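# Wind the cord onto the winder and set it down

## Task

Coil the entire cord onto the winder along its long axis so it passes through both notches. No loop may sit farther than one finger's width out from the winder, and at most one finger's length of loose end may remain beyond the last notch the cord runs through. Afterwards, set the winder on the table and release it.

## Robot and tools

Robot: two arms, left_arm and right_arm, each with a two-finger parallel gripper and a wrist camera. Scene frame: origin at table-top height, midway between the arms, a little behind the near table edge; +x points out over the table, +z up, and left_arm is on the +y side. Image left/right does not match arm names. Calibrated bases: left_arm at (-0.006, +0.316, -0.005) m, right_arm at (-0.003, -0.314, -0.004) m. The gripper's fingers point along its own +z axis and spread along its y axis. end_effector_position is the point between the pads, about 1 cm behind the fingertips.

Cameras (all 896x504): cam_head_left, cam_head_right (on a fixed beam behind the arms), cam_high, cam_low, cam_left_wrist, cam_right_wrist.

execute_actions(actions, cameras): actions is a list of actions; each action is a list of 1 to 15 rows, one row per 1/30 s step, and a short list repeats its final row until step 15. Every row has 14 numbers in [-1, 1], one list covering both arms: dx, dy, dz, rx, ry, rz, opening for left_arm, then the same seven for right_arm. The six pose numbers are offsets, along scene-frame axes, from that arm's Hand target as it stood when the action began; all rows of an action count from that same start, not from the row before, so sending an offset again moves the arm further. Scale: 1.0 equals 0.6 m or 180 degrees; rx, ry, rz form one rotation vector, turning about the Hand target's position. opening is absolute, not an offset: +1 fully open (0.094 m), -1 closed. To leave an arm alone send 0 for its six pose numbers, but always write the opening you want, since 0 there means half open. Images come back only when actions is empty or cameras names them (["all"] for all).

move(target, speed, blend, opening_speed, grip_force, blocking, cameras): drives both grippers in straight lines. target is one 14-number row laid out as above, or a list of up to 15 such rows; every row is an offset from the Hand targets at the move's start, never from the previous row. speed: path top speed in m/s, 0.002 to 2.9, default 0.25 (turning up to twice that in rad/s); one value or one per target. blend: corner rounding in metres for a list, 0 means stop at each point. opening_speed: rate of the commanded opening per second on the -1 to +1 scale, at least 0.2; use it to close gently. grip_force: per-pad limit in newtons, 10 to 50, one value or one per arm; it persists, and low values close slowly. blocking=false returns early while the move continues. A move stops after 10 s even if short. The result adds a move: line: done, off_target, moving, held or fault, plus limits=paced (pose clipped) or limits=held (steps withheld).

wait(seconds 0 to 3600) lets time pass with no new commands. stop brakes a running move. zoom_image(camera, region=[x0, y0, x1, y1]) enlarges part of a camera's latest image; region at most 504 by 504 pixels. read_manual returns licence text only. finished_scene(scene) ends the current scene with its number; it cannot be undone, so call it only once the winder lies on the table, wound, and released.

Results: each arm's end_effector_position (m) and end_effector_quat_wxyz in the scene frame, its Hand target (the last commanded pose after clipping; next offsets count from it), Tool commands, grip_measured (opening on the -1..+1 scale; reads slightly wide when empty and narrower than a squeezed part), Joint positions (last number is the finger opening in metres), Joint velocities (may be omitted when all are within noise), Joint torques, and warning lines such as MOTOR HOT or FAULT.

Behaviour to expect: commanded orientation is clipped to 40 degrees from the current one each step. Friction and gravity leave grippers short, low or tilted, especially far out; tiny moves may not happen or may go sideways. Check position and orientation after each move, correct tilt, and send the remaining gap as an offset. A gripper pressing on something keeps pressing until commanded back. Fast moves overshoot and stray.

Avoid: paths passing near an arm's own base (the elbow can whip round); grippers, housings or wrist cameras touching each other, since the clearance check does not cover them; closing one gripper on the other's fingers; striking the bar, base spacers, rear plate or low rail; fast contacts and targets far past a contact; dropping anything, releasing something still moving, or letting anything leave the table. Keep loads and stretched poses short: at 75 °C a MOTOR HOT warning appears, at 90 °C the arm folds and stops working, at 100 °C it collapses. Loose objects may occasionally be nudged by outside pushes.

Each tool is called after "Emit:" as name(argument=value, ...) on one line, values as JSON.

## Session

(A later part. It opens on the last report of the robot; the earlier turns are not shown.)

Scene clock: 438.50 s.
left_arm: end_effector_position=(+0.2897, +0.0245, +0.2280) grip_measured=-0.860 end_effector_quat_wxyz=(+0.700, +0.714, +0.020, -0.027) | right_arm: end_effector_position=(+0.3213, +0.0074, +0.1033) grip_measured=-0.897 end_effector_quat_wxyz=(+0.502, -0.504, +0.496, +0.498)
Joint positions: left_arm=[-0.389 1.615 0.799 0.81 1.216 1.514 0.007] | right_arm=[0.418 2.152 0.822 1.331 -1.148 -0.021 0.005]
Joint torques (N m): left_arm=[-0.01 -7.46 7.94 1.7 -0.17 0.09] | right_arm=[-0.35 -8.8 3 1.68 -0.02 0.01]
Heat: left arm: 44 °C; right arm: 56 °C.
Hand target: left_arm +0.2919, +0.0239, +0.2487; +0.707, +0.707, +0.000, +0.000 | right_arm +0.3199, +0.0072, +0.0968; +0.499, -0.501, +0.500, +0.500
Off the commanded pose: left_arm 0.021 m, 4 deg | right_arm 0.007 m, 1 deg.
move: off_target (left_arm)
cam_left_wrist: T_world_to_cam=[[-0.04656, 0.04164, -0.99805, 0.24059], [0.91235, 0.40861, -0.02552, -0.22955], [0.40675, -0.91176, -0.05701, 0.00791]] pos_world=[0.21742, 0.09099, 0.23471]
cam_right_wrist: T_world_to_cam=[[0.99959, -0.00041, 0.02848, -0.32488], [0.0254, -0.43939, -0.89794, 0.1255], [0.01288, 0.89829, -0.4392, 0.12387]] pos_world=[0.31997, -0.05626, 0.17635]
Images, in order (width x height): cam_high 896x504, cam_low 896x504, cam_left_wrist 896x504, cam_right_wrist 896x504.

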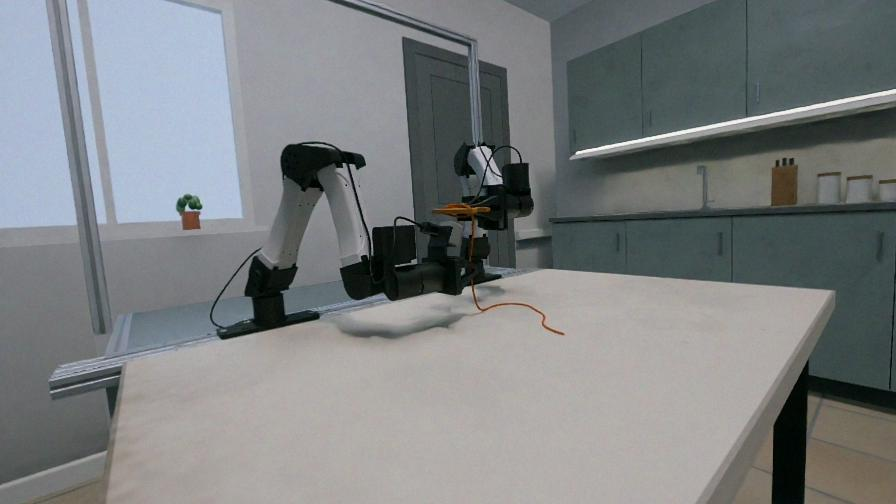

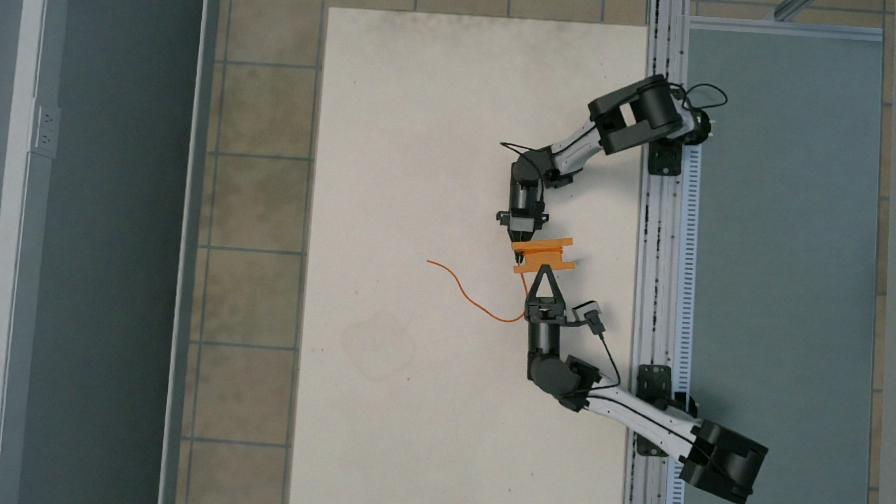

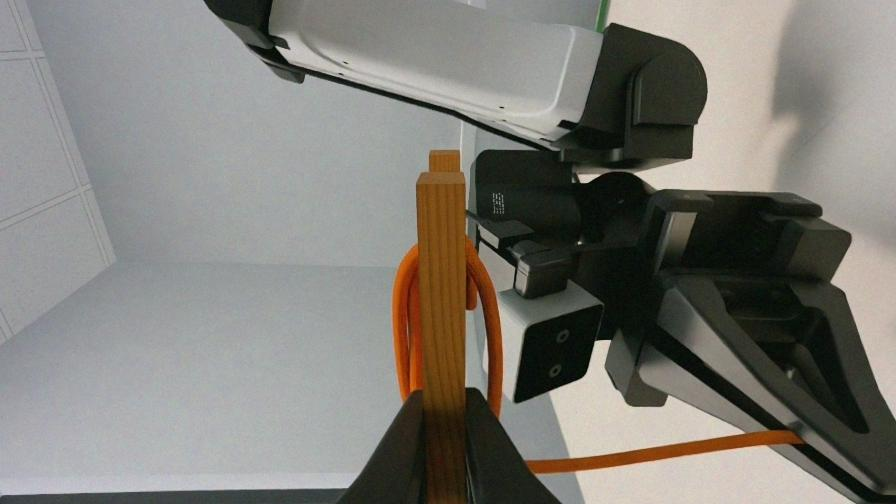

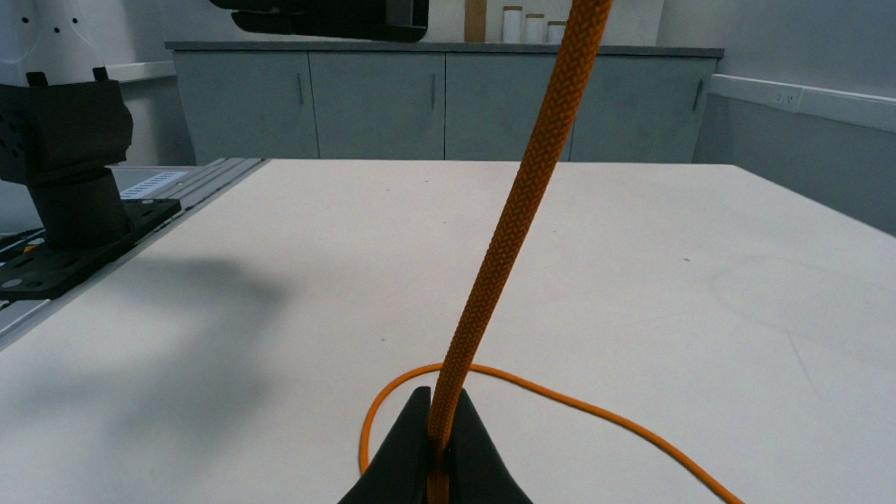

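Emit:
move(target=[[0,0,0,0,0,0,-0.95,0,0,0,0,0,0,0.1],[0,0,0,0,0,0,-0.95,0,-0.212,0,0,0,0,0.1],[0,0,0,0,0,0,-0.95,-0.05,-0.212,0.211,0,0.508,0,-0.3],[0,0,0,0,0,0,-0.95,-0.048,-0.052,0.211,0,0.508,0,-0.3],[0,0,0,0,0,0,-0.95,-0.048,-0.052,0.211,0,0.508,0,-0.95]], speed=[0.3,0.35,0.6,0.25,0.2], cameras=["cam_right_wrist"])

Scene clock: 469.73 s.
left_arm: end_effector_position=(+0.2900, +0.0245, +0.2268) grip_measured=-0.860 end_effector_quat_wxyz=(+0.698, +0.715, +0.022, -0.027) | right_arm: end_effector_position=(+0.2858, -0.0281, +0.2207) grip_measured=-0.847 end_effector_quat_wxyz=(-0.015, +0.012, +0.709, +0.705)
Joint positions: left_arm=[-0.389 1.614 0.799 0.798 1.214 1.522 0.007] | right_arm=[0.362 1.609 0.742 0.855 -1.206 1.588 0.007]
Joint torques (N m): left_arm=[0.05 -7.35 7.87 1.79 -0.14 0.02] | right_arm=[0.36 -5.68 6.97 1.63 0.17 -0.11]
Heat: left arm: 45 °C; right arm: 55 °C.
Hand target: left_arm +0.2919, +0.0239, +0.2487; +0.707, +0.707, +0.000, +0.000 | right_arm +0.2911, -0.0241, +0.2233; -0.009, +0.009, +0.706, +0.708
Off the commanded pose: left_arm 0.022 m, 4 deg | right_arm 0.007 m, 1 deg.
move: done
cam_right_wrist: T_world_to_cam=[[-0.02219, -0.00874, -0.99972, 0.22593], [-0.89564, -0.44415, 0.02376, 0.27586], [-0.44423, 0.89591, 0.00203, 0.24103]] pos_world=[0.35915, -0.09145, 0.21882]

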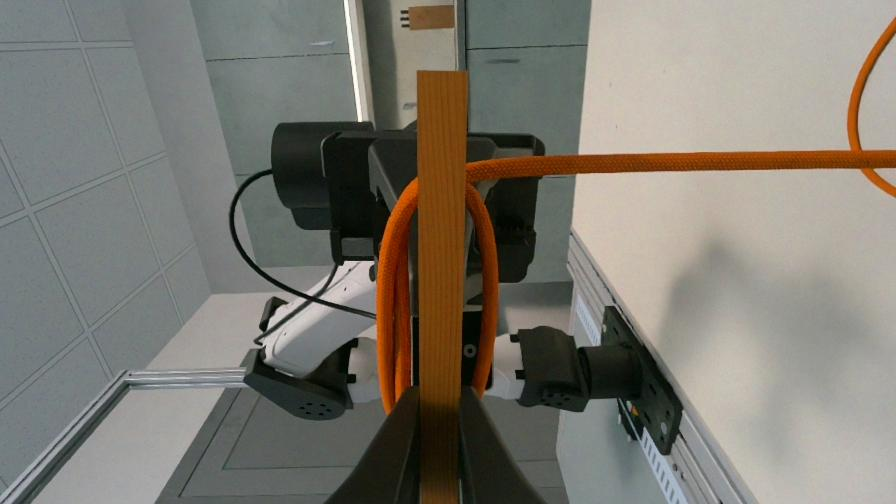

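Emit:
move(target=[[0,0,0,0,0,0,-0.4,0,0,0.03,0,0,0,-0.95],[0,0.16,0,0,0,0,-0.4,0,0,0.03,0,0,0,-0.95],[0.05,0.16,-0.253,0,0.5,0,0.3,0,0,0.03,0,0,0,-0.95],[0.05,-0.055,-0.253,0,0.5,0,0.3,0,0,0.03,0,0,0,-0.95],[0.05,-0.055,-0.253,0,0.5,0,-0.92,0,0,0.03,0,0,0,-0.95]], speed=[0.2,0.25,0.6,0.25,0.2], cameras=["cam_left_wrist"])

Scene clock: 490.73 s.
left_arm: end_effector_position=(+0.3190, -0.0070, +0.0972) grip_measured=-0.918 end_effector_quat_wxyz=(+0.492, +0.502, +0.503, -0.503) | right_arm: end_effector_position=(+0.2898, -0.0266, +0.2216) grip_measured=-0.847 end_effector_quat_wxyz=(-0.028, +0.026, +0.713, +0.700)
Joint positions: left_arm=[-0.447 2.172 0.832 1.356 1.158 -0.022 0.004] | right_arm=[0.362 1.609 0.771 0.789 -1.205 1.591 0.007]
Joint torques (N m): left_arm=[-0.35 -6.04 4.41 2.16 -0.23 -0.13] | right_arm=[0.32 -10.43 7.68 1.54 0.06 -0.1]
Heat: left arm: 44 °C; right arm: 53 °C.
Hand target: left_arm +0.3219, -0.0092, +0.0970; +0.500, +0.500, +0.500, -0.500 | right_arm +0.2911, -0.0241, +0.2414; -0.009, +0.009, +0.706, +0.708
Off the commanded pose: left_arm 0.004 m, 1 deg | right_arm 0.020 m, 3 deg.
move: off_target (right_arm); target 3's new opening was sent with left_arm's hand 0.004 m and 3 deg from that target
cam_left_wrist: T_world_to_cam=[[-0.99945, 0.0319, -0.00877, 0.32057], [0.02155, 0.42664, -0.90416, 0.12296], [-0.0251, -0.90386, -0.4271, 0.13363]] pos_world=[0.3211, 0.0581, 0.17106]

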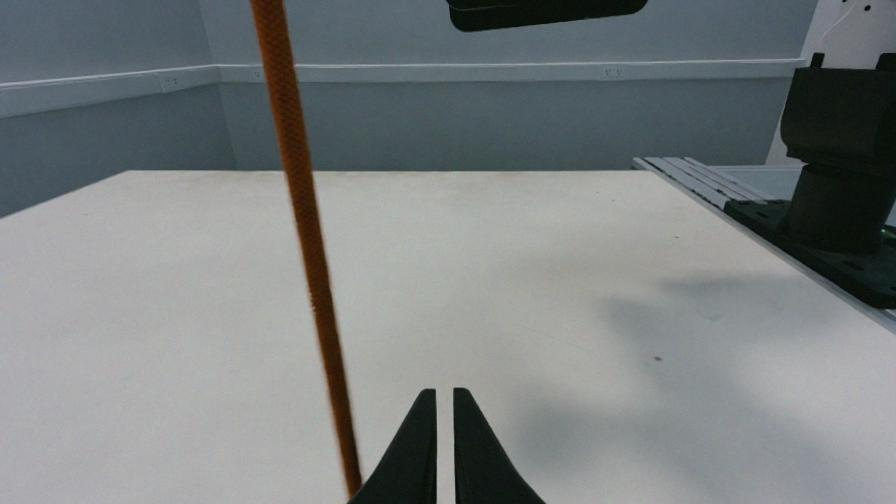

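Emit:
move(target=[[0,0.12,0,0,0,0,0.2,0,0,0,0,0,0,-0.95],[0.033,0.12,0,0,0,0,0.4,0,0,0,0,0,0,-0.95],[0.033,0.0,0,0,0,0,0.4,0,0,0,0,0,0,-0.95],[0.033,0,0,0,0,0,-0.92,0,0,0,0,0,0,-0.95]], speed=0.2, cameras=["cam_left_wrist"])

Scene clock: 501.87 s.
left_arm: end_effector_position=(+0.3344, -0.0078, +0.0991) grip_measured=-0.916 end_effector_quat_wxyz=(+0.491, +0.500, +0.500, -0.508) | right_arm: end_effector_position=(+0.2898, -0.0266, +0.2216) grip_measured=-0.847 end_effector_quat_wxyz=(-0.029, +0.026, +0.713, +0.700)
Joint positions: left_arm=[-0.431 2.209 0.903 1.35 1.18 -0.053 0.004] | right_arm=[0.362 1.609 0.771 0.788 -1.205 1.591 0.007]
Joint torques (N m): left_arm=[0.18 -6.38 5.5 1.73 -0.25 0.16] | right_arm=[0.18 -10.19 7.86 1.49 0.09 -0.18]
Heat: left arm: 44 °C; right arm: 54 °C.
Hand target: left_arm +0.3417, -0.0092, +0.0971; +0.500, +0.500, +0.500, -0.500 | right_arm +0.2911, -0.0241, +0.2413; -0.009, +0.009, +0.706, +0.708
Off the commanded pose: left_arm 0.008 m, 1 deg | right_arm 0.020 m, 3 deg.
move: done
cam_left_wrist: T_world_to_cam=[[-0.99928, 0.03772, -0.00328, 0.33534], [0.01874, 0.41745, -0.90851, 0.12587], [-0.0329, -0.90792, -0.41786, 0.13568]] pos_world=[0.3372, 0.05799, 0.17215]

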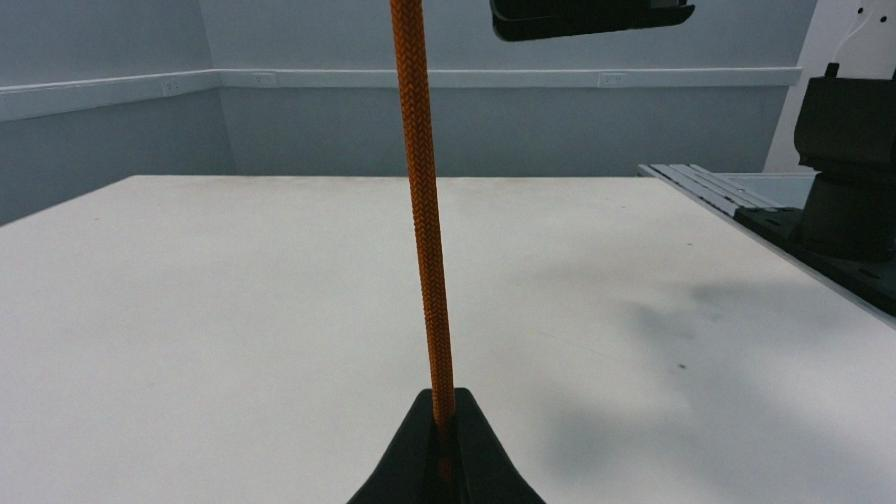

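Emit:
move(target=[[0,0,0,0,0,0,-0.92,0,0,0,0,-0.5,0,-0.95],[0,0,0,0,0,0,0.2,0,0,0,0,-1.0,0,-0.95],[0,0.215,0,0,0,0,0.2,0,0,0,0,-1.0,0,-0.95],[-0.078,0.215,0.213,0,0.517,0,-0.3,0,0,0,0,-1.0,0,-0.95],[-0.078,0.055,0.213,0,0.517,0,-0.95,0,0,0,0,-1.0,0,-0.95]], speed=[0.5,0.5,0.4,0.6,0.3], blend=[0.05,0,0,0,0], cameras=["cam_left_wrist","cam_low"])

Emit:
zoom_image(camera="cam_low", region=[490, 205, 610, 305])

Scene clock: 526.43 s.
left_arm: end_effector_position=(+0.2958, +0.1198, +0.2250) grip_measured=+0.198 end_effector_quat_wxyz=(-0.020, -0.026, +0.712, -0.702) | right_arm: end_effector_position=(+0.2943, -0.0266, +0.2162) grip_measured=-0.847 end_effector_quat_wxyz=(+0.694, -0.718, +0.047, +0.032)
Joint positions: left_arm=[-0.084 1.578 0.711 0.922 1.504 -1.687 0.056] | right_arm=[0.362 1.609 0.774 0.743 -1.179 -1.554 0.007]
Joint torques (N m): left_arm=[0.01 -4.3 4.97 1.95 -0.05 -0.06] | right_arm=[0.05 -10.69 7.53 1.65 -0.22 -0.07]
Heat: left arm: 45 °C; right arm: 54 °C.
Hand target: left_arm +0.2949, +0.1198, +0.2248; -0.019, -0.019, +0.707, -0.707 (not the last commanded pose) | right_arm +0.2911, -0.0241, +0.2413; +0.706, -0.708, +0.009, +0.009
Tool commands: left_gripper/opening=+0.2 right_gripper/opening=-0.95
Off the commanded pose: left_arm 0.096 m, 1 deg | right_arm 0.025 m, 5 deg.
move: off_target (left_arm, right_arm; path cut at 10 s); path passed 3 of 5 targets; target 4's new opening was not sent; target 5's new opening was not sent; target 2's new opening was sent with left_arm's hand 0.011 m and 2 deg from that target
cam_left_wrist: T_world_to_cam=[[0.04475, 0.00794, 0.99897, -0.23832], [-0.91114, 0.41039, 0.03756, 0.25081], [-0.40967, -0.91188, 0.0256, 0.31514]] pos_world=[0.36829, 0.18633, 0.22059]
Images, in order (width x height): cam_low 896x504, cam_left_wrist 896x504.

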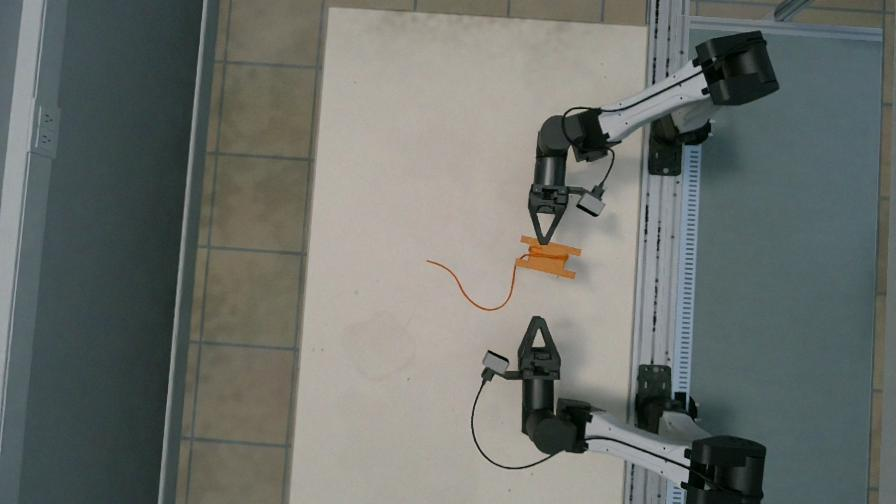

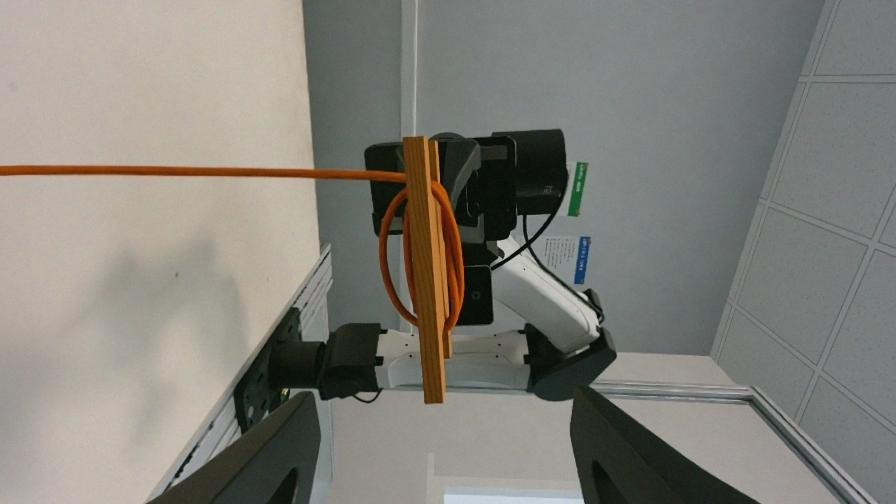

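Scaled by 4.200 from the camera's image (finer frame: 1280x720).

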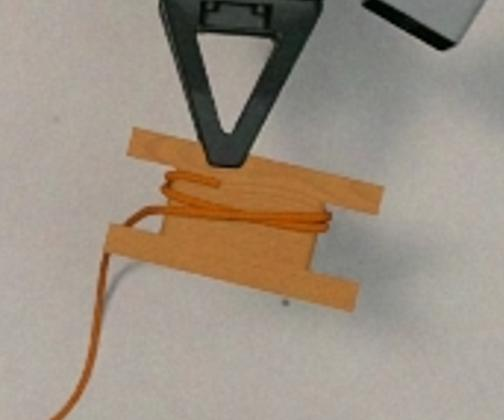

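Emit:
move(target=[[-0.025,0,-0.010,0,-0.017,0,-0.2,0,0,0,0,-0.037,0.07,-0.95],[-0.025,-0.16,-0.010,0,-0.017,0,-0.2,0,0,0,0,-0.037,0.07,-0.95],[-0.025,-0.16,-0.010,0,-0.017,0,-0.95,0,0,0,0,-0.037,0.07,-0.95]], speed=[0.15,0.2,0.2], cameras=["cam_left_wrist","cam_low"])

Emit:
zoom_image(camera="cam_low", region=[490, 205, 610, 305])

Scene clock: 547.70 s.
left_arm: end_effector_position=(+0.2726, +0.0272, +0.2136) grip_measured=-0.948 end_effector_quat_wxyz=(-0.014, -0.006, +0.709, -0.705) | right_arm: end_effector_position=(+0.2905, -0.0271, +0.2344) grip_measured=-0.847 end_effector_quat_wxyz=(+0.699, -0.707, -0.095, +0.047)
Joint positions: left_arm=[-0.401 1.608 0.692 0.949 1.204 -1.627 0.002] | right_arm=[0.334 1.689 0.949 0.602 -1.427 -1.782 0.007]
Joint torques (N m): left_arm=[-0.28 -4.01 7.65 1.84 -0.24 0.21] | right_arm=[-0.1 -7.77 7.69 1.08 -0.29 -0.05]
Heat: left arm: 42 °C; right arm: 55 °C.
Hand target: left_arm +0.2798, +0.0238, +0.2187; +0.000, +0.000, +0.707, -0.707 | right_arm +0.2911, -0.0240, +0.2415; +0.700, -0.704, -0.110, +0.045
Off the commanded pose: left_arm 0.010 m, 2 deg | right_arm 0.008 m, 2 deg.
move: done; target 3's new opening was sent with left_arm's hand 0.014 m and 2 deg from that target
cam_left_wrist: T_world_to_cam=[[0.00818, 0.01634, 0.99983, -0.2156], [-0.9045, 0.42647, 0.00043, 0.2738], [-0.42639, -0.90435, 0.01827, 0.2273]] pos_world=[0.34634, 0.09232, 0.2113]
Images, in order (width x height): cam_low 896x504, cam_left_wrist 896x504.

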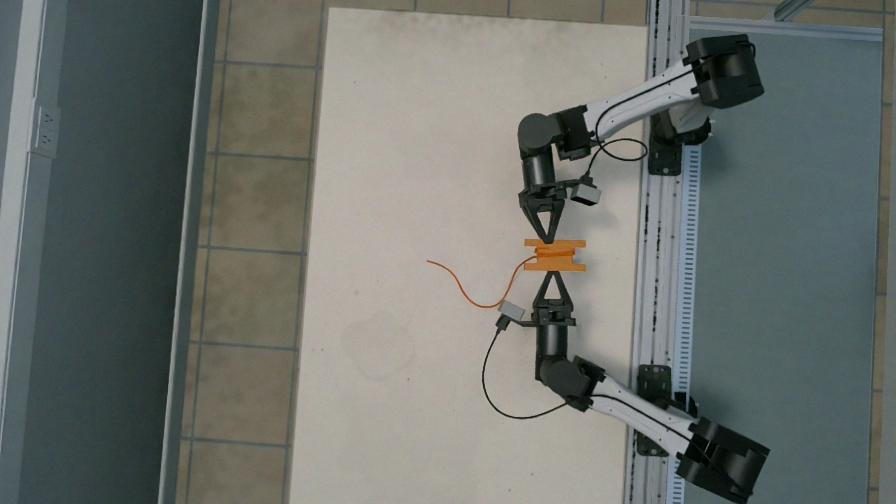

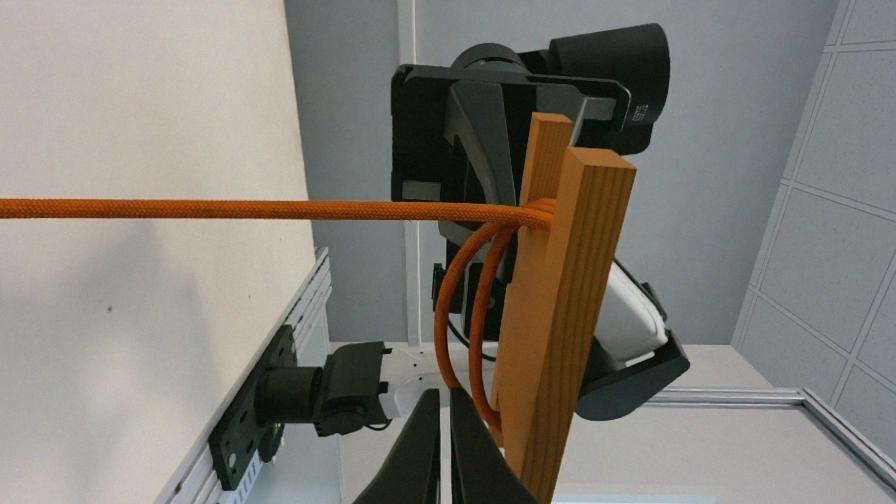

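Scaled by 4.200 from the camera's image (finer frame: 1280x720).

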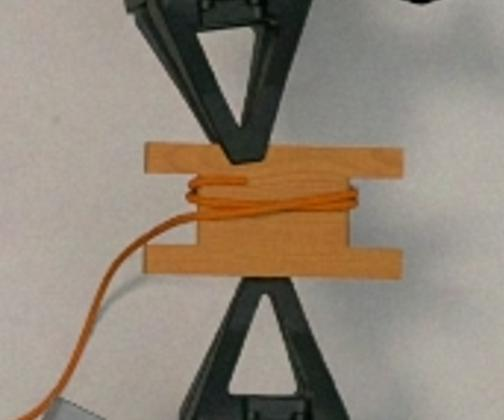

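Emit:
move(target=[[0,0.10,0,0,0,0,-0.1,0,0,0,0,0,0,-0.95],[0,0.10,0.025,0,0,0,-0.1,0,0,-0.01,0,0.035,0,-0.95]], speed=0.25, cameras=["cam_left_wrist"])

Scene clock: 556.33 s.
left_arm: end_effector_position=(+0.2803, +0.0820, +0.2179) grip_measured=-0.102 end_effector_quat_wxyz=(-0.012, -0.016, +0.710, -0.704) | right_arm: end_effector_position=(+0.2930, -0.0261, +0.2409) grip_measured=-0.847 end_effector_quat_wxyz=(+0.702, -0.705, -0.070, +0.072)
Joint positions: left_arm=[-0.218 1.558 0.656 0.948 1.37 -1.652 0.042] | right_arm=[0.334 1.703 0.951 0.714 -1.43 -1.615 0.007]
Joint torques (N m): left_arm=[0.8 -6.71 7.16 1.68 0.04 -0.05] | right_arm=[0.25 -6.84 5.09 1.4 -0.17 0.09]
Heat: left arm: 42 °C; right arm: 54 °C.
Hand target: left_arm +0.2799, +0.0839, +0.2337; +0.000, +0.000, +0.707, -0.707 | right_arm +0.2910, -0.0240, +0.2355; +0.705, -0.700, -0.071, +0.084
Off the commanded pose: left_arm 0.016 m, 2 deg | right_arm 0.006 m, 1 deg.
move: off_target (left_arm)
cam_left_wrist: T_world_to_cam=[[0.0192, 0.01356, 0.99972, -0.22362], [-0.9116, 0.41091, 0.01194, 0.25812], [-0.41063, -0.91158, 0.02025, 0.27574]] pos_world=[0.35282, 0.14833, 0.2149]

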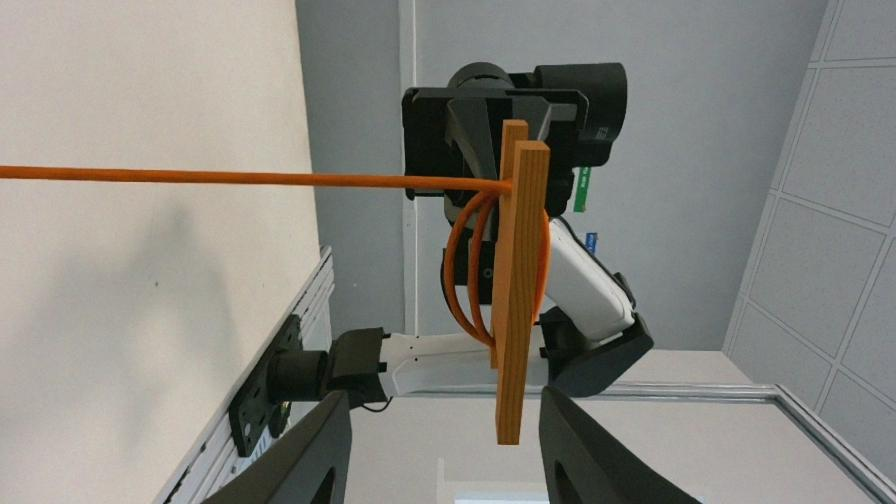

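Emit:
move(target=[[0.012,0,0.016,0,-0.02,0,-0.1,0,0,0,0,0,0,-0.95],[0.012,-0.10,0.016,0,-0.02,0,-0.1,0,0,0,0,0,0,-0.95],[0.012,-0.10,0.016,0,-0.02,0,-0.95,0,0,0,0,0,0,-0.95]], speed=0.15, cameras=["cam_left_wrist","cam_low"])

Emit:
zoom_image(camera="cam_low", region=[490, 205, 610, 305])

Scene clock: 567.77 s.
left_arm: end_effector_position=(+0.2814, +0.0270, +0.2395) grip_measured=-0.864 end_effector_quat_wxyz=(+0.008, +0.015, +0.708, -0.706) | right_arm: end_effector_position=(+0.2935, -0.0261, +0.2383) grip_measured=-0.847 end_effector_quat_wxyz=(+0.702, -0.705, -0.075, +0.066)
Joint positions: left_arm=[-0.39 1.571 0.776 0.836 1.214 -1.574 0.006] | right_arm=[0.333 1.708 0.947 0.716 -1.428 -1.636 0.007]
Joint torques (N m): left_arm=[-0.4 -4.1 7.53 1.82 -0.26 0.29] | right_arm=[-0.01 -7.3 5.45 1.24 -0.21 0.25]
Heat: left arm: 43 °C; right arm: 53 °C.
Hand target: left_arm +0.2870, +0.0238, +0.2433; +0.022, +0.022, +0.707, -0.707 | right_arm +0.2909, -0.0241, +0.2354; +0.701, -0.704, -0.072, +0.083 (not the last commanded pose)
Off the commanded pose: left_arm 0.008 m, 2 deg | right_arm 0.004 m, 2 deg.
move: done
cam_left_wrist: T_world_to_cam=[[-0.05176, 0.01894, 0.99848, -0.22442], [-0.90304, 0.42605, -0.05489, 0.29464], [-0.42644, -0.9045, -0.00494, 0.23603]] pos_world=[0.35511, 0.09221, 0.24141]
Images, in order (width x height): cam_low 896x504, cam_left_wrist 896x504.

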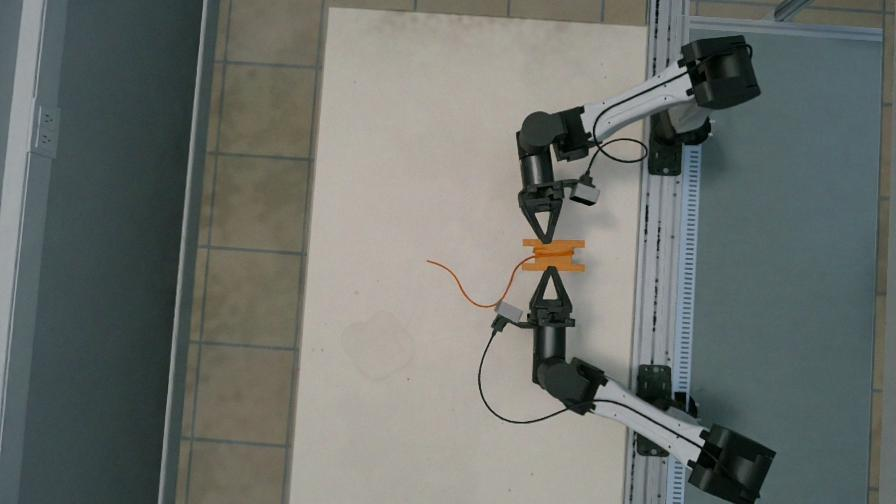

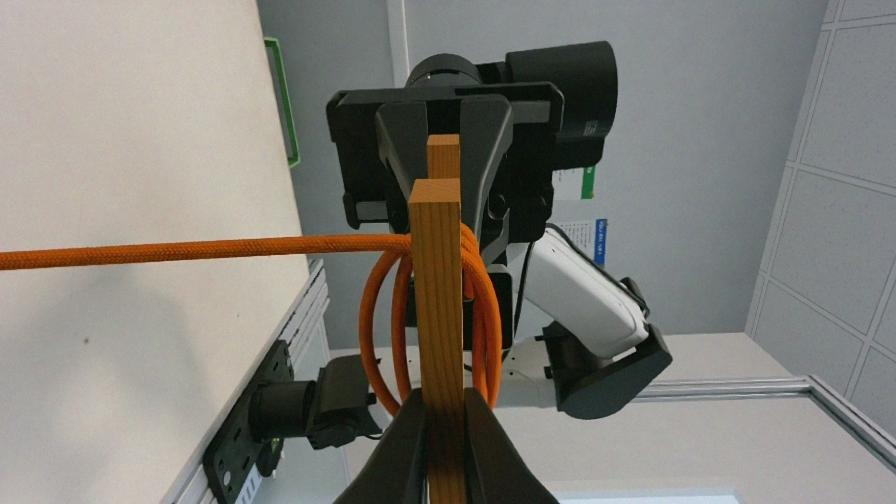

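Scaled by 4.200 from the camera's image (finer frame: 1280x720).

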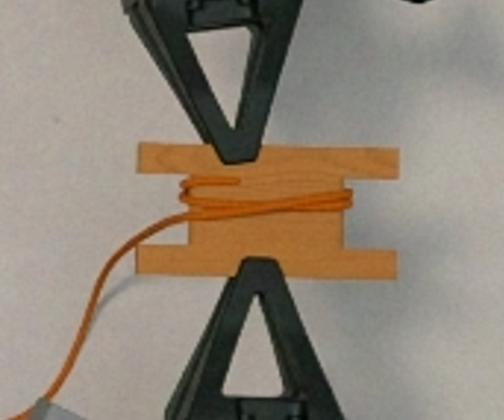

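Emit:
move(target=[[0,0,0.017,0,0,0,-0.95,0,0,0,0,0,0,-0.3],[0,0,0.017,0,0,0,-0.95,0,-0.16,0,0,0,0,0.4],[0,0,0.017,0,0,0,-0.95,0.042,-0.16,-0.231,-0.054,0.493,-0.056,0.4],[0,0,0.017,0,0,0,-0.95,0.042,0.052,-0.231,-0.054,0.493,-0.056,0.4],[0,0,0.017,0,0,0,-0.95,0.042,0.052,-0.231,-0.054,0.493,-0.056,-0.9]], speed=[0.2,0.3,0.6,0.25,0.2], cameras=["cam_right_wrist"])

Scene clock: 586.13 s.
left_arm: end_effector_position=(+0.2832, +0.0261, +0.2376) grip_measured=-0.864 end_effector_quat_wxyz=(-0.002, +0.004, +0.713, -0.702) | right_arm: end_effector_position=(+0.3177, +0.0049, +0.1036) grip_measured=-0.897 end_effector_quat_wxyz=(+0.502, -0.503, +0.496, +0.498)
Joint positions: left_arm=[-0.391 1.571 0.791 0.785 1.213 -1.569 0.006] | right_arm=[0.415 2.143 0.803 1.341 -1.15 -0.019 0.005]
Joint torques (N m): left_arm=[-0.25 -6.02 8.24 1.87 -0.22 0.23] | right_arm=[0.32 -8.28 3.15 1.7 0.11 -0.01]
Heat: left arm: 45 °C; right arm: 54 °C.
Hand target: left_arm +0.2870, +0.0238, +0.2535; +0.022, +0.022, +0.707, -0.707 | right_arm +0.3160, +0.0070, +0.0967; +0.500, -0.500, +0.500, +0.500
Off the commanded pose: left_arm 0.017 m, 4 deg | right_arm 0.007 m, 1 deg.
move: off_target (left_arm); target 2's new opening was sent with right_arm's hand 0.011 m and 10 deg from that target
cam_right_wrist: T_world_to_cam=[[0.99964, -0.00084, 0.02691, -0.32115], [0.0238, -0.43927, -0.89804, 0.12525], [0.01258, 0.89835, -0.4391, 0.12646]] pos_world=[0.31647, -0.05886, 0.17665]

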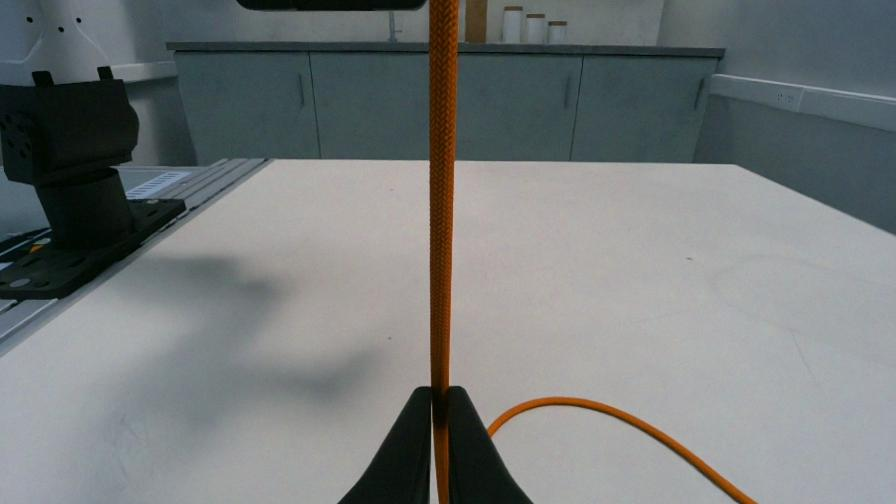

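Emit:
move(target=[[0,0,0,0,-0.5,0,-0.95,0,0,0,0,0,0,-0.9],[0,0,0,0,-1.0,0,-0.95,0,0,0,0,0,0,0.2],[0,0,0,0,-1.0,0,-0.95,0,-0.212,0,0,0,0,0.2],[0,0,0,0,-1.0,0,-0.95,-0.045,-0.212,0.227,0,0.5,0,-0.3]], speed=[0.45,0.45,0.4,0.6], blend=[0.05,0,0,0], cameras=["cam_right_wrist"])

Scene clock: 602.77 s.
left_arm: end_effector_position=(+0.2849, +0.0256, +0.2336) grip_measured=-0.864 end_effector_quat_wxyz=(+0.700, +0.714, -0.002, -0.003) | right_arm: end_effector_position=(+0.2913, -0.1206, +0.2239) grip_measured=+0.197 end_effector_quat_wxyz=(-0.011, +0.016, +0.710, +0.704)
Joint positions: left_arm=[-0.391 1.582 0.791 0.785 1.211 1.579 0.006] | right_arm=[0.057 1.515 0.708 0.681 -1.499 1.474 0.056]
Joint torques (N m): left_arm=[-0.29 -6.86 8.17 1.68 -0.18 0.07] | right_arm=[-0.27 -8.21 5.65 1.45 -0.15 -0.04]
Heat: left arm: 46 °C; right arm: 54 °C.
Hand target: left_arm +0.2870, +0.0238, +0.2536; +0.707, +0.707, -0.022, +0.022 | right_arm +0.2890, -0.1202, +0.2329; +0.000, +0.000, +0.707, +0.707
Tool commands: left_gripper/opening=-0.95 right_gripper/opening=+0.2
Off the commanded pose: left_arm 0.020 m, 4 deg | right_arm 0.009 m, 2 deg.
move: off_target (left_arm; path cut at 10 s); path passed 3 of 4 targets; target 4's new opening was not sent
cam_right_wrist: T_world_to_cam=[[-0.0221, -0.01328, -0.99967, 0.22795], [-0.90057, -0.43395, 0.02568, 0.24187], [-0.43415, 0.90084, -0.00236, 0.32495]] pos_world=[0.36394, -0.18474, 0.22243]

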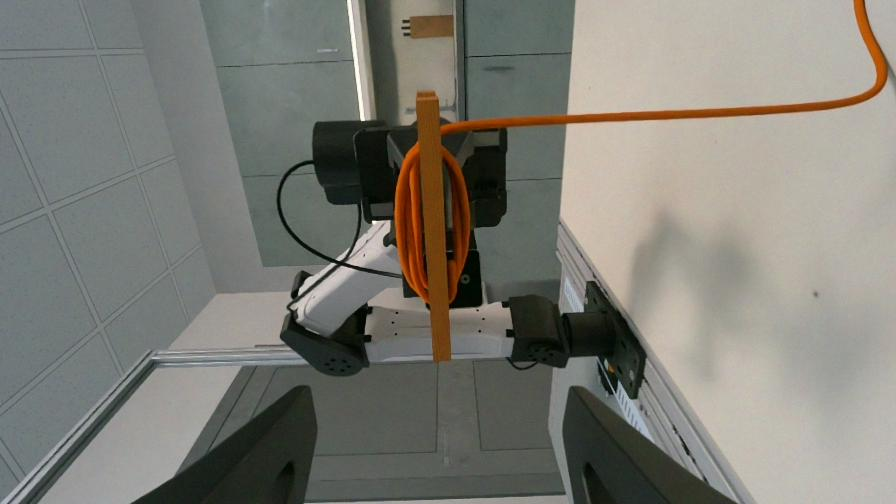

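Emit:
move(target=[[0,0,0,0,0,0,-0.95,0.02,0,-0.004,0,0.005,0,-0.3],[0,0,0,0,0,0,-0.95,0.02,0.16,-0.004,0,0.005,0,-0.3],[0,0,0,0,0,0,-0.95,0.02,0.16,-0.004,0,0.005,0,-0.95],[0,0,0,0,0,0,-0.4,0.02,0.16,0.018,0,0.005,0,-0.95],[0,0.16,0,0,0,0,-0.4,0.02,0.16,0.028,0,0.005,0,-0.95]], speed=0.25)

Emit:
move(target=[[0.092,0,-0.261,0,0.522,0,0.5,0,0,0,0,0,0,-0.95],[0.092,-0.215,-0.261,0,0.522,0,0.5,0,0,0,0,0,0,-0.95],[0.092,-0.215,-0.261,0,0.522,0,-0.92,0,0,0,0,0,0,-0.95]], speed=[0.6,0.25,0.2], cameras=["cam_left_wrist","cam_low"])

Emit:
zoom_image(camera="cam_low", region=[490, 205, 610, 305])

Scene clock: 623.77 s.
left_arm: end_effector_position=(+0.2940, +0.1177, +0.2461) grip_measured=-0.402 end_effector_quat_wxyz=(+0.703, +0.711, -0.005, +0.017) | right_arm: end_effector_position=(+0.3005, -0.0274, +0.2299) grip_measured=-0.846 end_effector_quat_wxyz=(-0.023, +0.021, +0.713, +0.700)
Joint positions: left_arm=[-0.091 1.519 0.74 0.864 1.487 1.522 0.028] | right_arm=[0.348 1.622 0.827 0.742 -1.216 1.573 0.007]
Joint torques (N m): left_arm=[0.68 -6.11 5.08 1.76 0.12 -0.2] | right_arm=[0.62 -10.26 7.98 1.48 0.07 -0.08]
Heat: left arm: 46 °C; right arm: 55 °C.
Hand target: left_arm +0.2870, +0.1198, +0.2536; +0.707, +0.707, -0.022, +0.022 | right_arm +0.3010, -0.0242, +0.2496; -0.006, +0.006, +0.707, +0.707
Off the commanded pose: left_arm 0.010 m, 2 deg | right_arm 0.020 m, 3 deg.
move: off_target (right_arm); target 4's new opening was sent with left_arm's hand 0.018 m and 4 deg from that target

Scene clock: 629.23 s.
left_arm: end_effector_position=(+0.3418, -0.0081, +0.1011) grip_measured=-0.918 end_effector_quat_wxyz=(+0.495, +0.502, +0.500, -0.503) | right_arm: end_effector_position=(+0.3005, -0.0274, +0.2299) grip_measured=-0.846 end_effector_quat_wxyz=(-0.023, +0.021, +0.713, +0.700)
Joint positions: left_arm=[-0.425 2.208 0.93 1.31 1.18 -0.031 0.004] | right_arm=[0.348 1.622 0.827 0.742 -1.216 1.573 0.007]
Joint torques (N m): left_arm=[-0.35 -6.43 3.69 2.12 -0.25 -0.11] | right_arm=[0.21 -10.61 7.82 1.49 0.06 -0.09]
Heat: left arm: 45 °C; right arm: 56 °C.
Hand target: left_arm +0.3422, -0.0092, +0.0970; +0.498, +0.498, +0.501, -0.502 | right_arm +0.3010, -0.0242, +0.2496; -0.006, +0.006, +0.707, +0.707
Off the commanded pose: left_arm 0.004 m, 1 deg | right_arm 0.020 m, 3 deg.
move: done
cam_left_wrist: T_world_to_cam=[[-0.99938, 0.03198, -0.01441, 0.34396], [0.02656, 0.42162, -0.90638, 0.12481], [-0.02291, -0.90621, -0.42221, 0.13354]] pos_world=[0.3435, 0.0574, 0.17447]
Images, in order (width x height): cam_low 896x504, cam_left_wrist 896x504.

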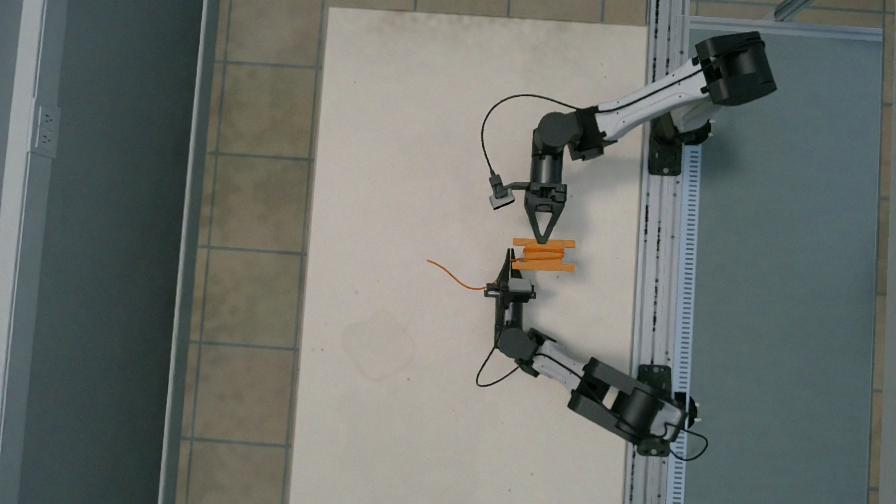

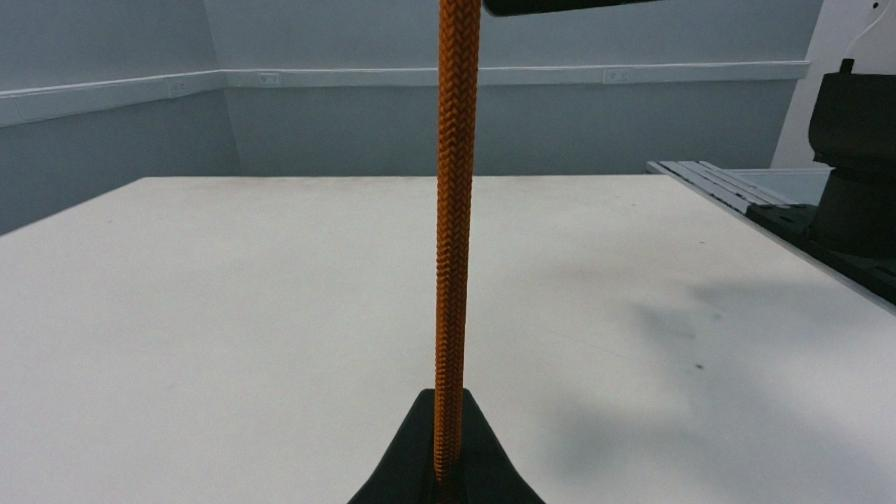

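Scaled by 4.200 from the camera's image (finer frame: 1280x720).

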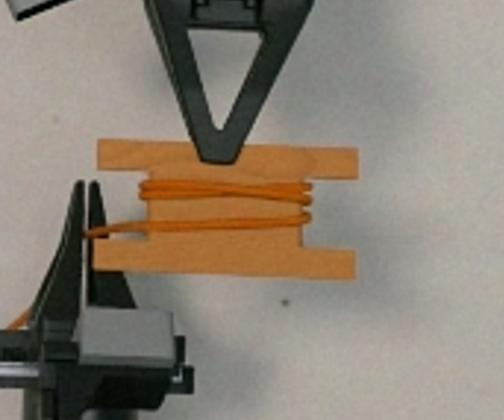

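Emit:
move(target=[[0,0,0,0,0,0,-0.92,0,0,0,0,-0.5,0,-0.95],[0,0,0,0,0,0,0.2,0,0,0,0,-1.0,0,-0.95]], speed=0.45, blend=[0.05,0])

Emit:
move(target=[[0,0.215,0,0,0,0,0.2,0,0,0,0,0,0,-0.95],[-0.087,0.215,0.222,0,0.5,0,-0.2,0,0,0,0,0,0,-0.95]], speed=[0.4,0.6], cameras=["cam_left_wrist","cam_low"])

Emit:
zoom_image(camera="cam_low", region=[490, 205, 610, 305])

Scene clock: 642.07 s.
left_arm: end_effector_position=(+0.3418, -0.0081, +0.1011) grip_measured=+0.198 end_effector_quat_wxyz=(+0.495, +0.502, +0.500, -0.503) | right_arm: end_effector_position=(+0.3009, -0.0274, +0.2299) grip_measured=-0.846 end_effector_quat_wxyz=(+0.700, -0.713, +0.028, +0.027)
Joint positions: left_arm=[-0.425 2.208 0.93 1.311 1.18 -0.031 0.056] | right_arm=[0.348 1.622 0.827 0.742 -1.214 -1.552 0.007]
Joint torques (N m): left_arm=[-0.36 -6.43 3.67 2.13 -0.25 -0.11] | right_arm=[0.32 -10.33 7.58 1.37 -0.02 -0.11]
Heat: left arm: 43 °C; right arm: 56 °C.
Hand target: left_arm +0.3422, -0.0092, +0.0970; +0.498, +0.498, +0.501, -0.502 | right_arm +0.3010, -0.0242, +0.2496; +0.707, -0.707, +0.006, +0.006
Off the commanded pose: left_arm 0.004 m, 1 deg | right_arm 0.020 m, 4 deg.
move: off_target (right_arm)

Scene clock: 648.37 s.
left_arm: end_effector_position=(+0.2908, +0.1202, +0.2314) grip_measured=-0.198 end_effector_quat_wxyz=(-0.002, -0.008, +0.711, -0.703) | right_arm: end_effector_position=(+0.3009, -0.0274, +0.2299) grip_measured=-0.846 end_effector_quat_wxyz=(+0.700, -0.713, +0.028, +0.027)
Joint positions: left_arm=[-0.083 1.55 0.699 0.945 1.503 -1.674 0.038] | right_arm=[0.348 1.622 0.827 0.742 -1.214 -1.552 0.007]
Joint torques (N m): left_arm=[-0.06 -3.81 4.96 1.92 -0.08 -0.04] | right_arm=[0.18 -10.35 7.53 1.32 0.11 -0.18]
Heat: left arm: 43 °C; right arm: 57 °C.
Hand target: left_arm +0.2901, +0.1198, +0.2301; -0.002, -0.003, +0.707, -0.707 | right_arm +0.3010, -0.0242, +0.2496; +0.707, -0.707, +0.006, +0.006
Off the commanded pose: left_arm 0.001 m, 1 deg | right_arm 0.020 m, 4 deg.
move: done
cam_left_wrist: T_world_to_cam=[[-0.00592, 0.01021, 0.99993, -0.23024], [-0.91213, 0.40978, -0.00959, 0.25716], [-0.40985, -0.91213, 0.00689, 0.31756]] pos_world=[0.36335, 0.18663, 0.2305]
Images, in order (width x height): cam_low 896x504, cam_left_wrist 896x504.

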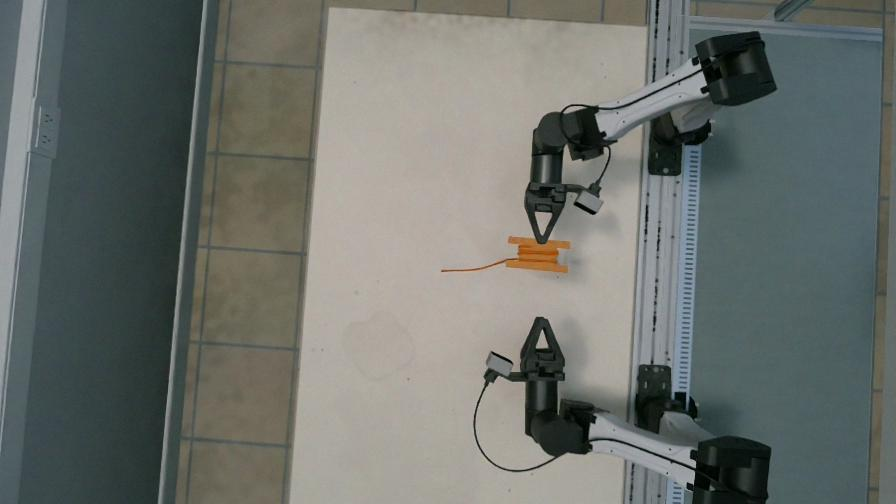

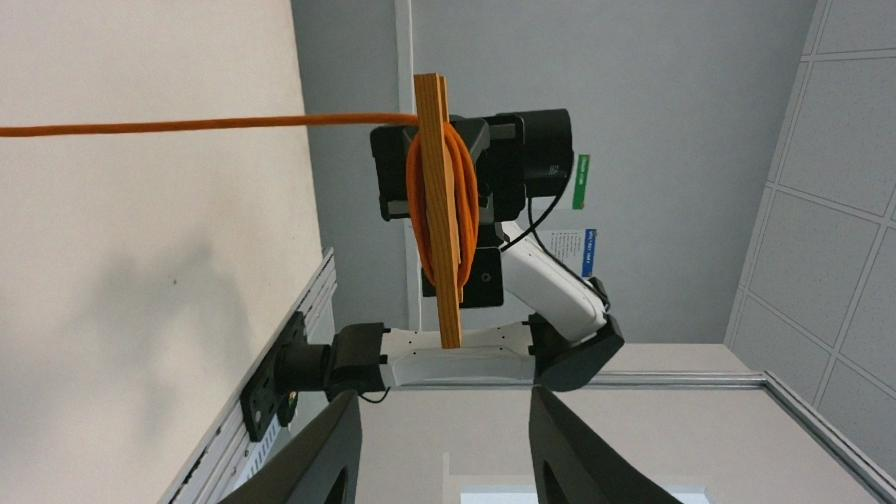

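Scaled by 4.200 from the camera's image (finer frame: 1280x720).

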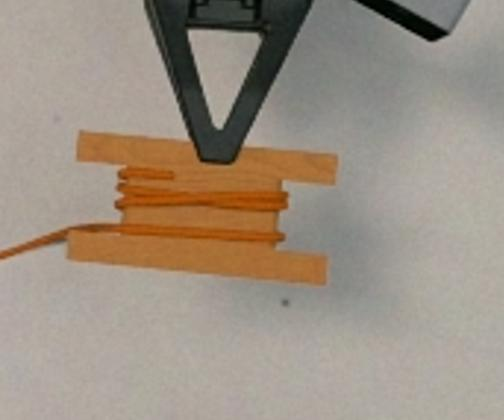

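Emit:
move(target=[[0.037,0,0.002,0,0.025,0,-0.2,0,0,0,0,0,0,-0.95],[0.037,-0.16,0.002,0,0.025,0,-0.2,0,0,0,0,0,0,-0.95],[0.037,-0.16,0.002,0,0.025,0,-0.95,0,0,0,0,0,0,-0.95],[0.037,-0.16,0.02,0,0.02,0,-0.95,0,0,0,0,0,0,-0.3],[0.037,-0.16,0.035,0,0.01,0,-0.95,0,-0.16,0,0,0,0,0.4],[0.004,-0.16,0.035,0,-0.01,0,-0.95,0,-0.16,0,0,0,0,0.4]], speed=0.25)

Emit:
move(target=[[0,0,0,0,0,0,-0.95,0.04,0,-0.288,0,0.5,0,0.4],[0,0,0,0,0,0,-0.95,0.04,0.224,-0.288,0,0.5,0,0.4],[0,0,0,0,0,0,-0.95,0.04,0.224,-0.288,0,0.5,0,-0.9]], speed=[0.6,0.25,0.2], cameras=["cam_right_wrist","cam_low"])

Emit:
zoom_image(camera="cam_low", region=[490, 205, 610, 305])

Scene clock: 671.03 s.
left_arm: end_effector_position=(+0.2955, +0.0227, +0.2391) grip_measured=-0.865 end_effector_quat_wxyz=(-0.013, -0.005, +0.711, -0.703) | right_arm: end_effector_position=(+0.3090, -0.1175, +0.2399) grip_measured=+0.397 end_effector_quat_wxyz=(+0.706, -0.708, +0.024, +0.014)
Joint positions: left_arm=[-0.387 1.62 0.84 0.797 1.219 -1.608 0.006] | right_arm=[0.063 1.556 0.788 0.729 -1.485 -1.567 0.066]
Joint torques (N m): left_arm=[-0.18 -8.01 5.41 1.87 -0.24 0.23] | right_arm=[-0.9 -10.54 4.67 1.22 -0.28 -0.11]
Heat: left arm: 43 °C; right arm: 58 °C.
Hand target: left_arm +0.2924, +0.0238, +0.2511; +0.009, +0.008, +0.707, -0.707 | right_arm +0.3010, -0.1202, +0.2497; +0.707, -0.707, +0.006, +0.006
Off the commanded pose: left_arm 0.013 m, 3 deg | right_arm 0.013 m, 2 deg.
move: off_target (left_arm, right_arm); target 4's new opening was sent with right_arm's hand 0.021 m and 4 deg from that target; target 5's new opening was sent with right_arm's hand 0.013 m and 2 deg from that target

Scene clock: 676.40 s.
left_arm: end_effector_position=(+0.2956, +0.0227, +0.2391) grip_measured=-0.865 end_effector_quat_wxyz=(-0.012, -0.005, +0.711, -0.703) | right_arm: end_effector_position=(+0.3269, +0.0120, +0.0839) grip_measured=-0.897 end_effector_quat_wxyz=(+0.497, -0.499, +0.501, +0.502)
Joint positions: left_arm=[-0.387 1.62 0.84 0.797 1.218 -1.607 0.006] | right_arm=[0.423 2.239 0.858 1.38 -1.143 -0.005 0.005]
Joint torques (N m): left_arm=[-0.18 -7.99 5.39 1.86 -0.25 0.24] | right_arm=[0.39 -8.81 2.96 1.66 0.17 0.05]
Heat: left arm: 42 °C; right arm: 58 °C.
Hand target: left_arm +0.2924, +0.0238, +0.2511; +0.009, +0.008, +0.707, -0.707 | right_arm +0.3251, +0.0141, +0.0769; +0.496, -0.496, +0.504, +0.504
Off the commanded pose: left_arm 0.012 m, 3 deg | right_arm 0.008 m, 1 deg.
move: done
cam_right_wrist: T_world_to_cam=[[0.99995, -0.00078, 0.01032, -0.32842], [0.00892, -0.44017, -0.89787, 0.1153], [0.00525, 0.89792, -0.44014, 0.11377]] pos_world=[0.32677, -0.05166, 0.15698]
Images, in order (width x height): cam_low 896x504, cam_right_wrist 896x504.

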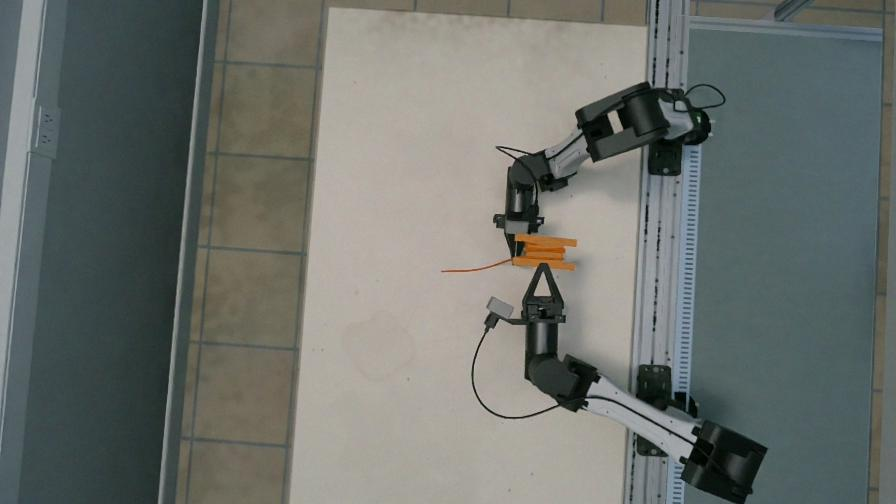

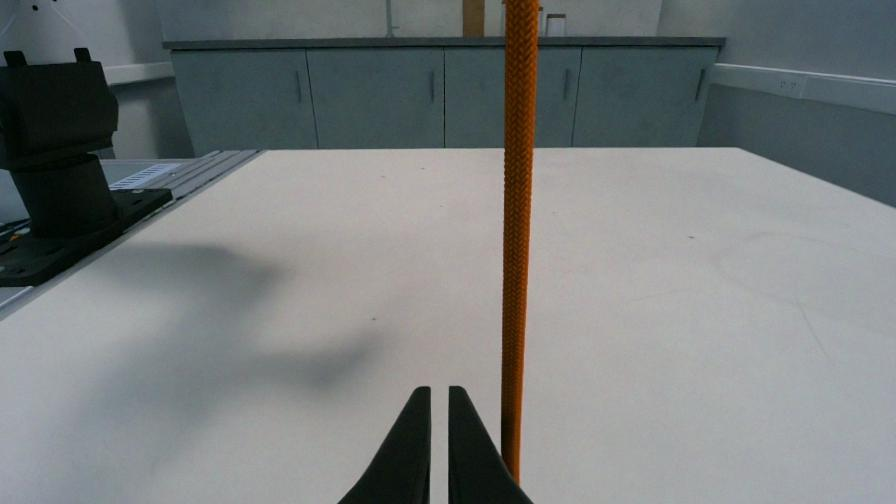

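Scaled by 4.200 from the camera's image (finer frame: 1280x720).

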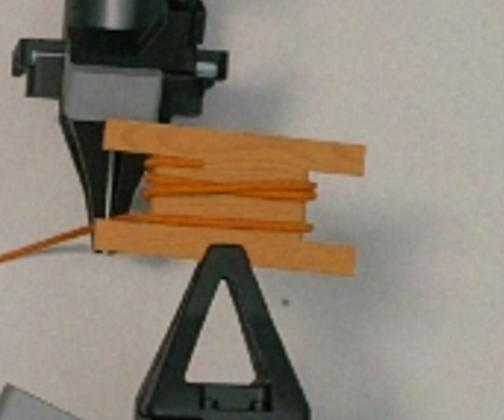

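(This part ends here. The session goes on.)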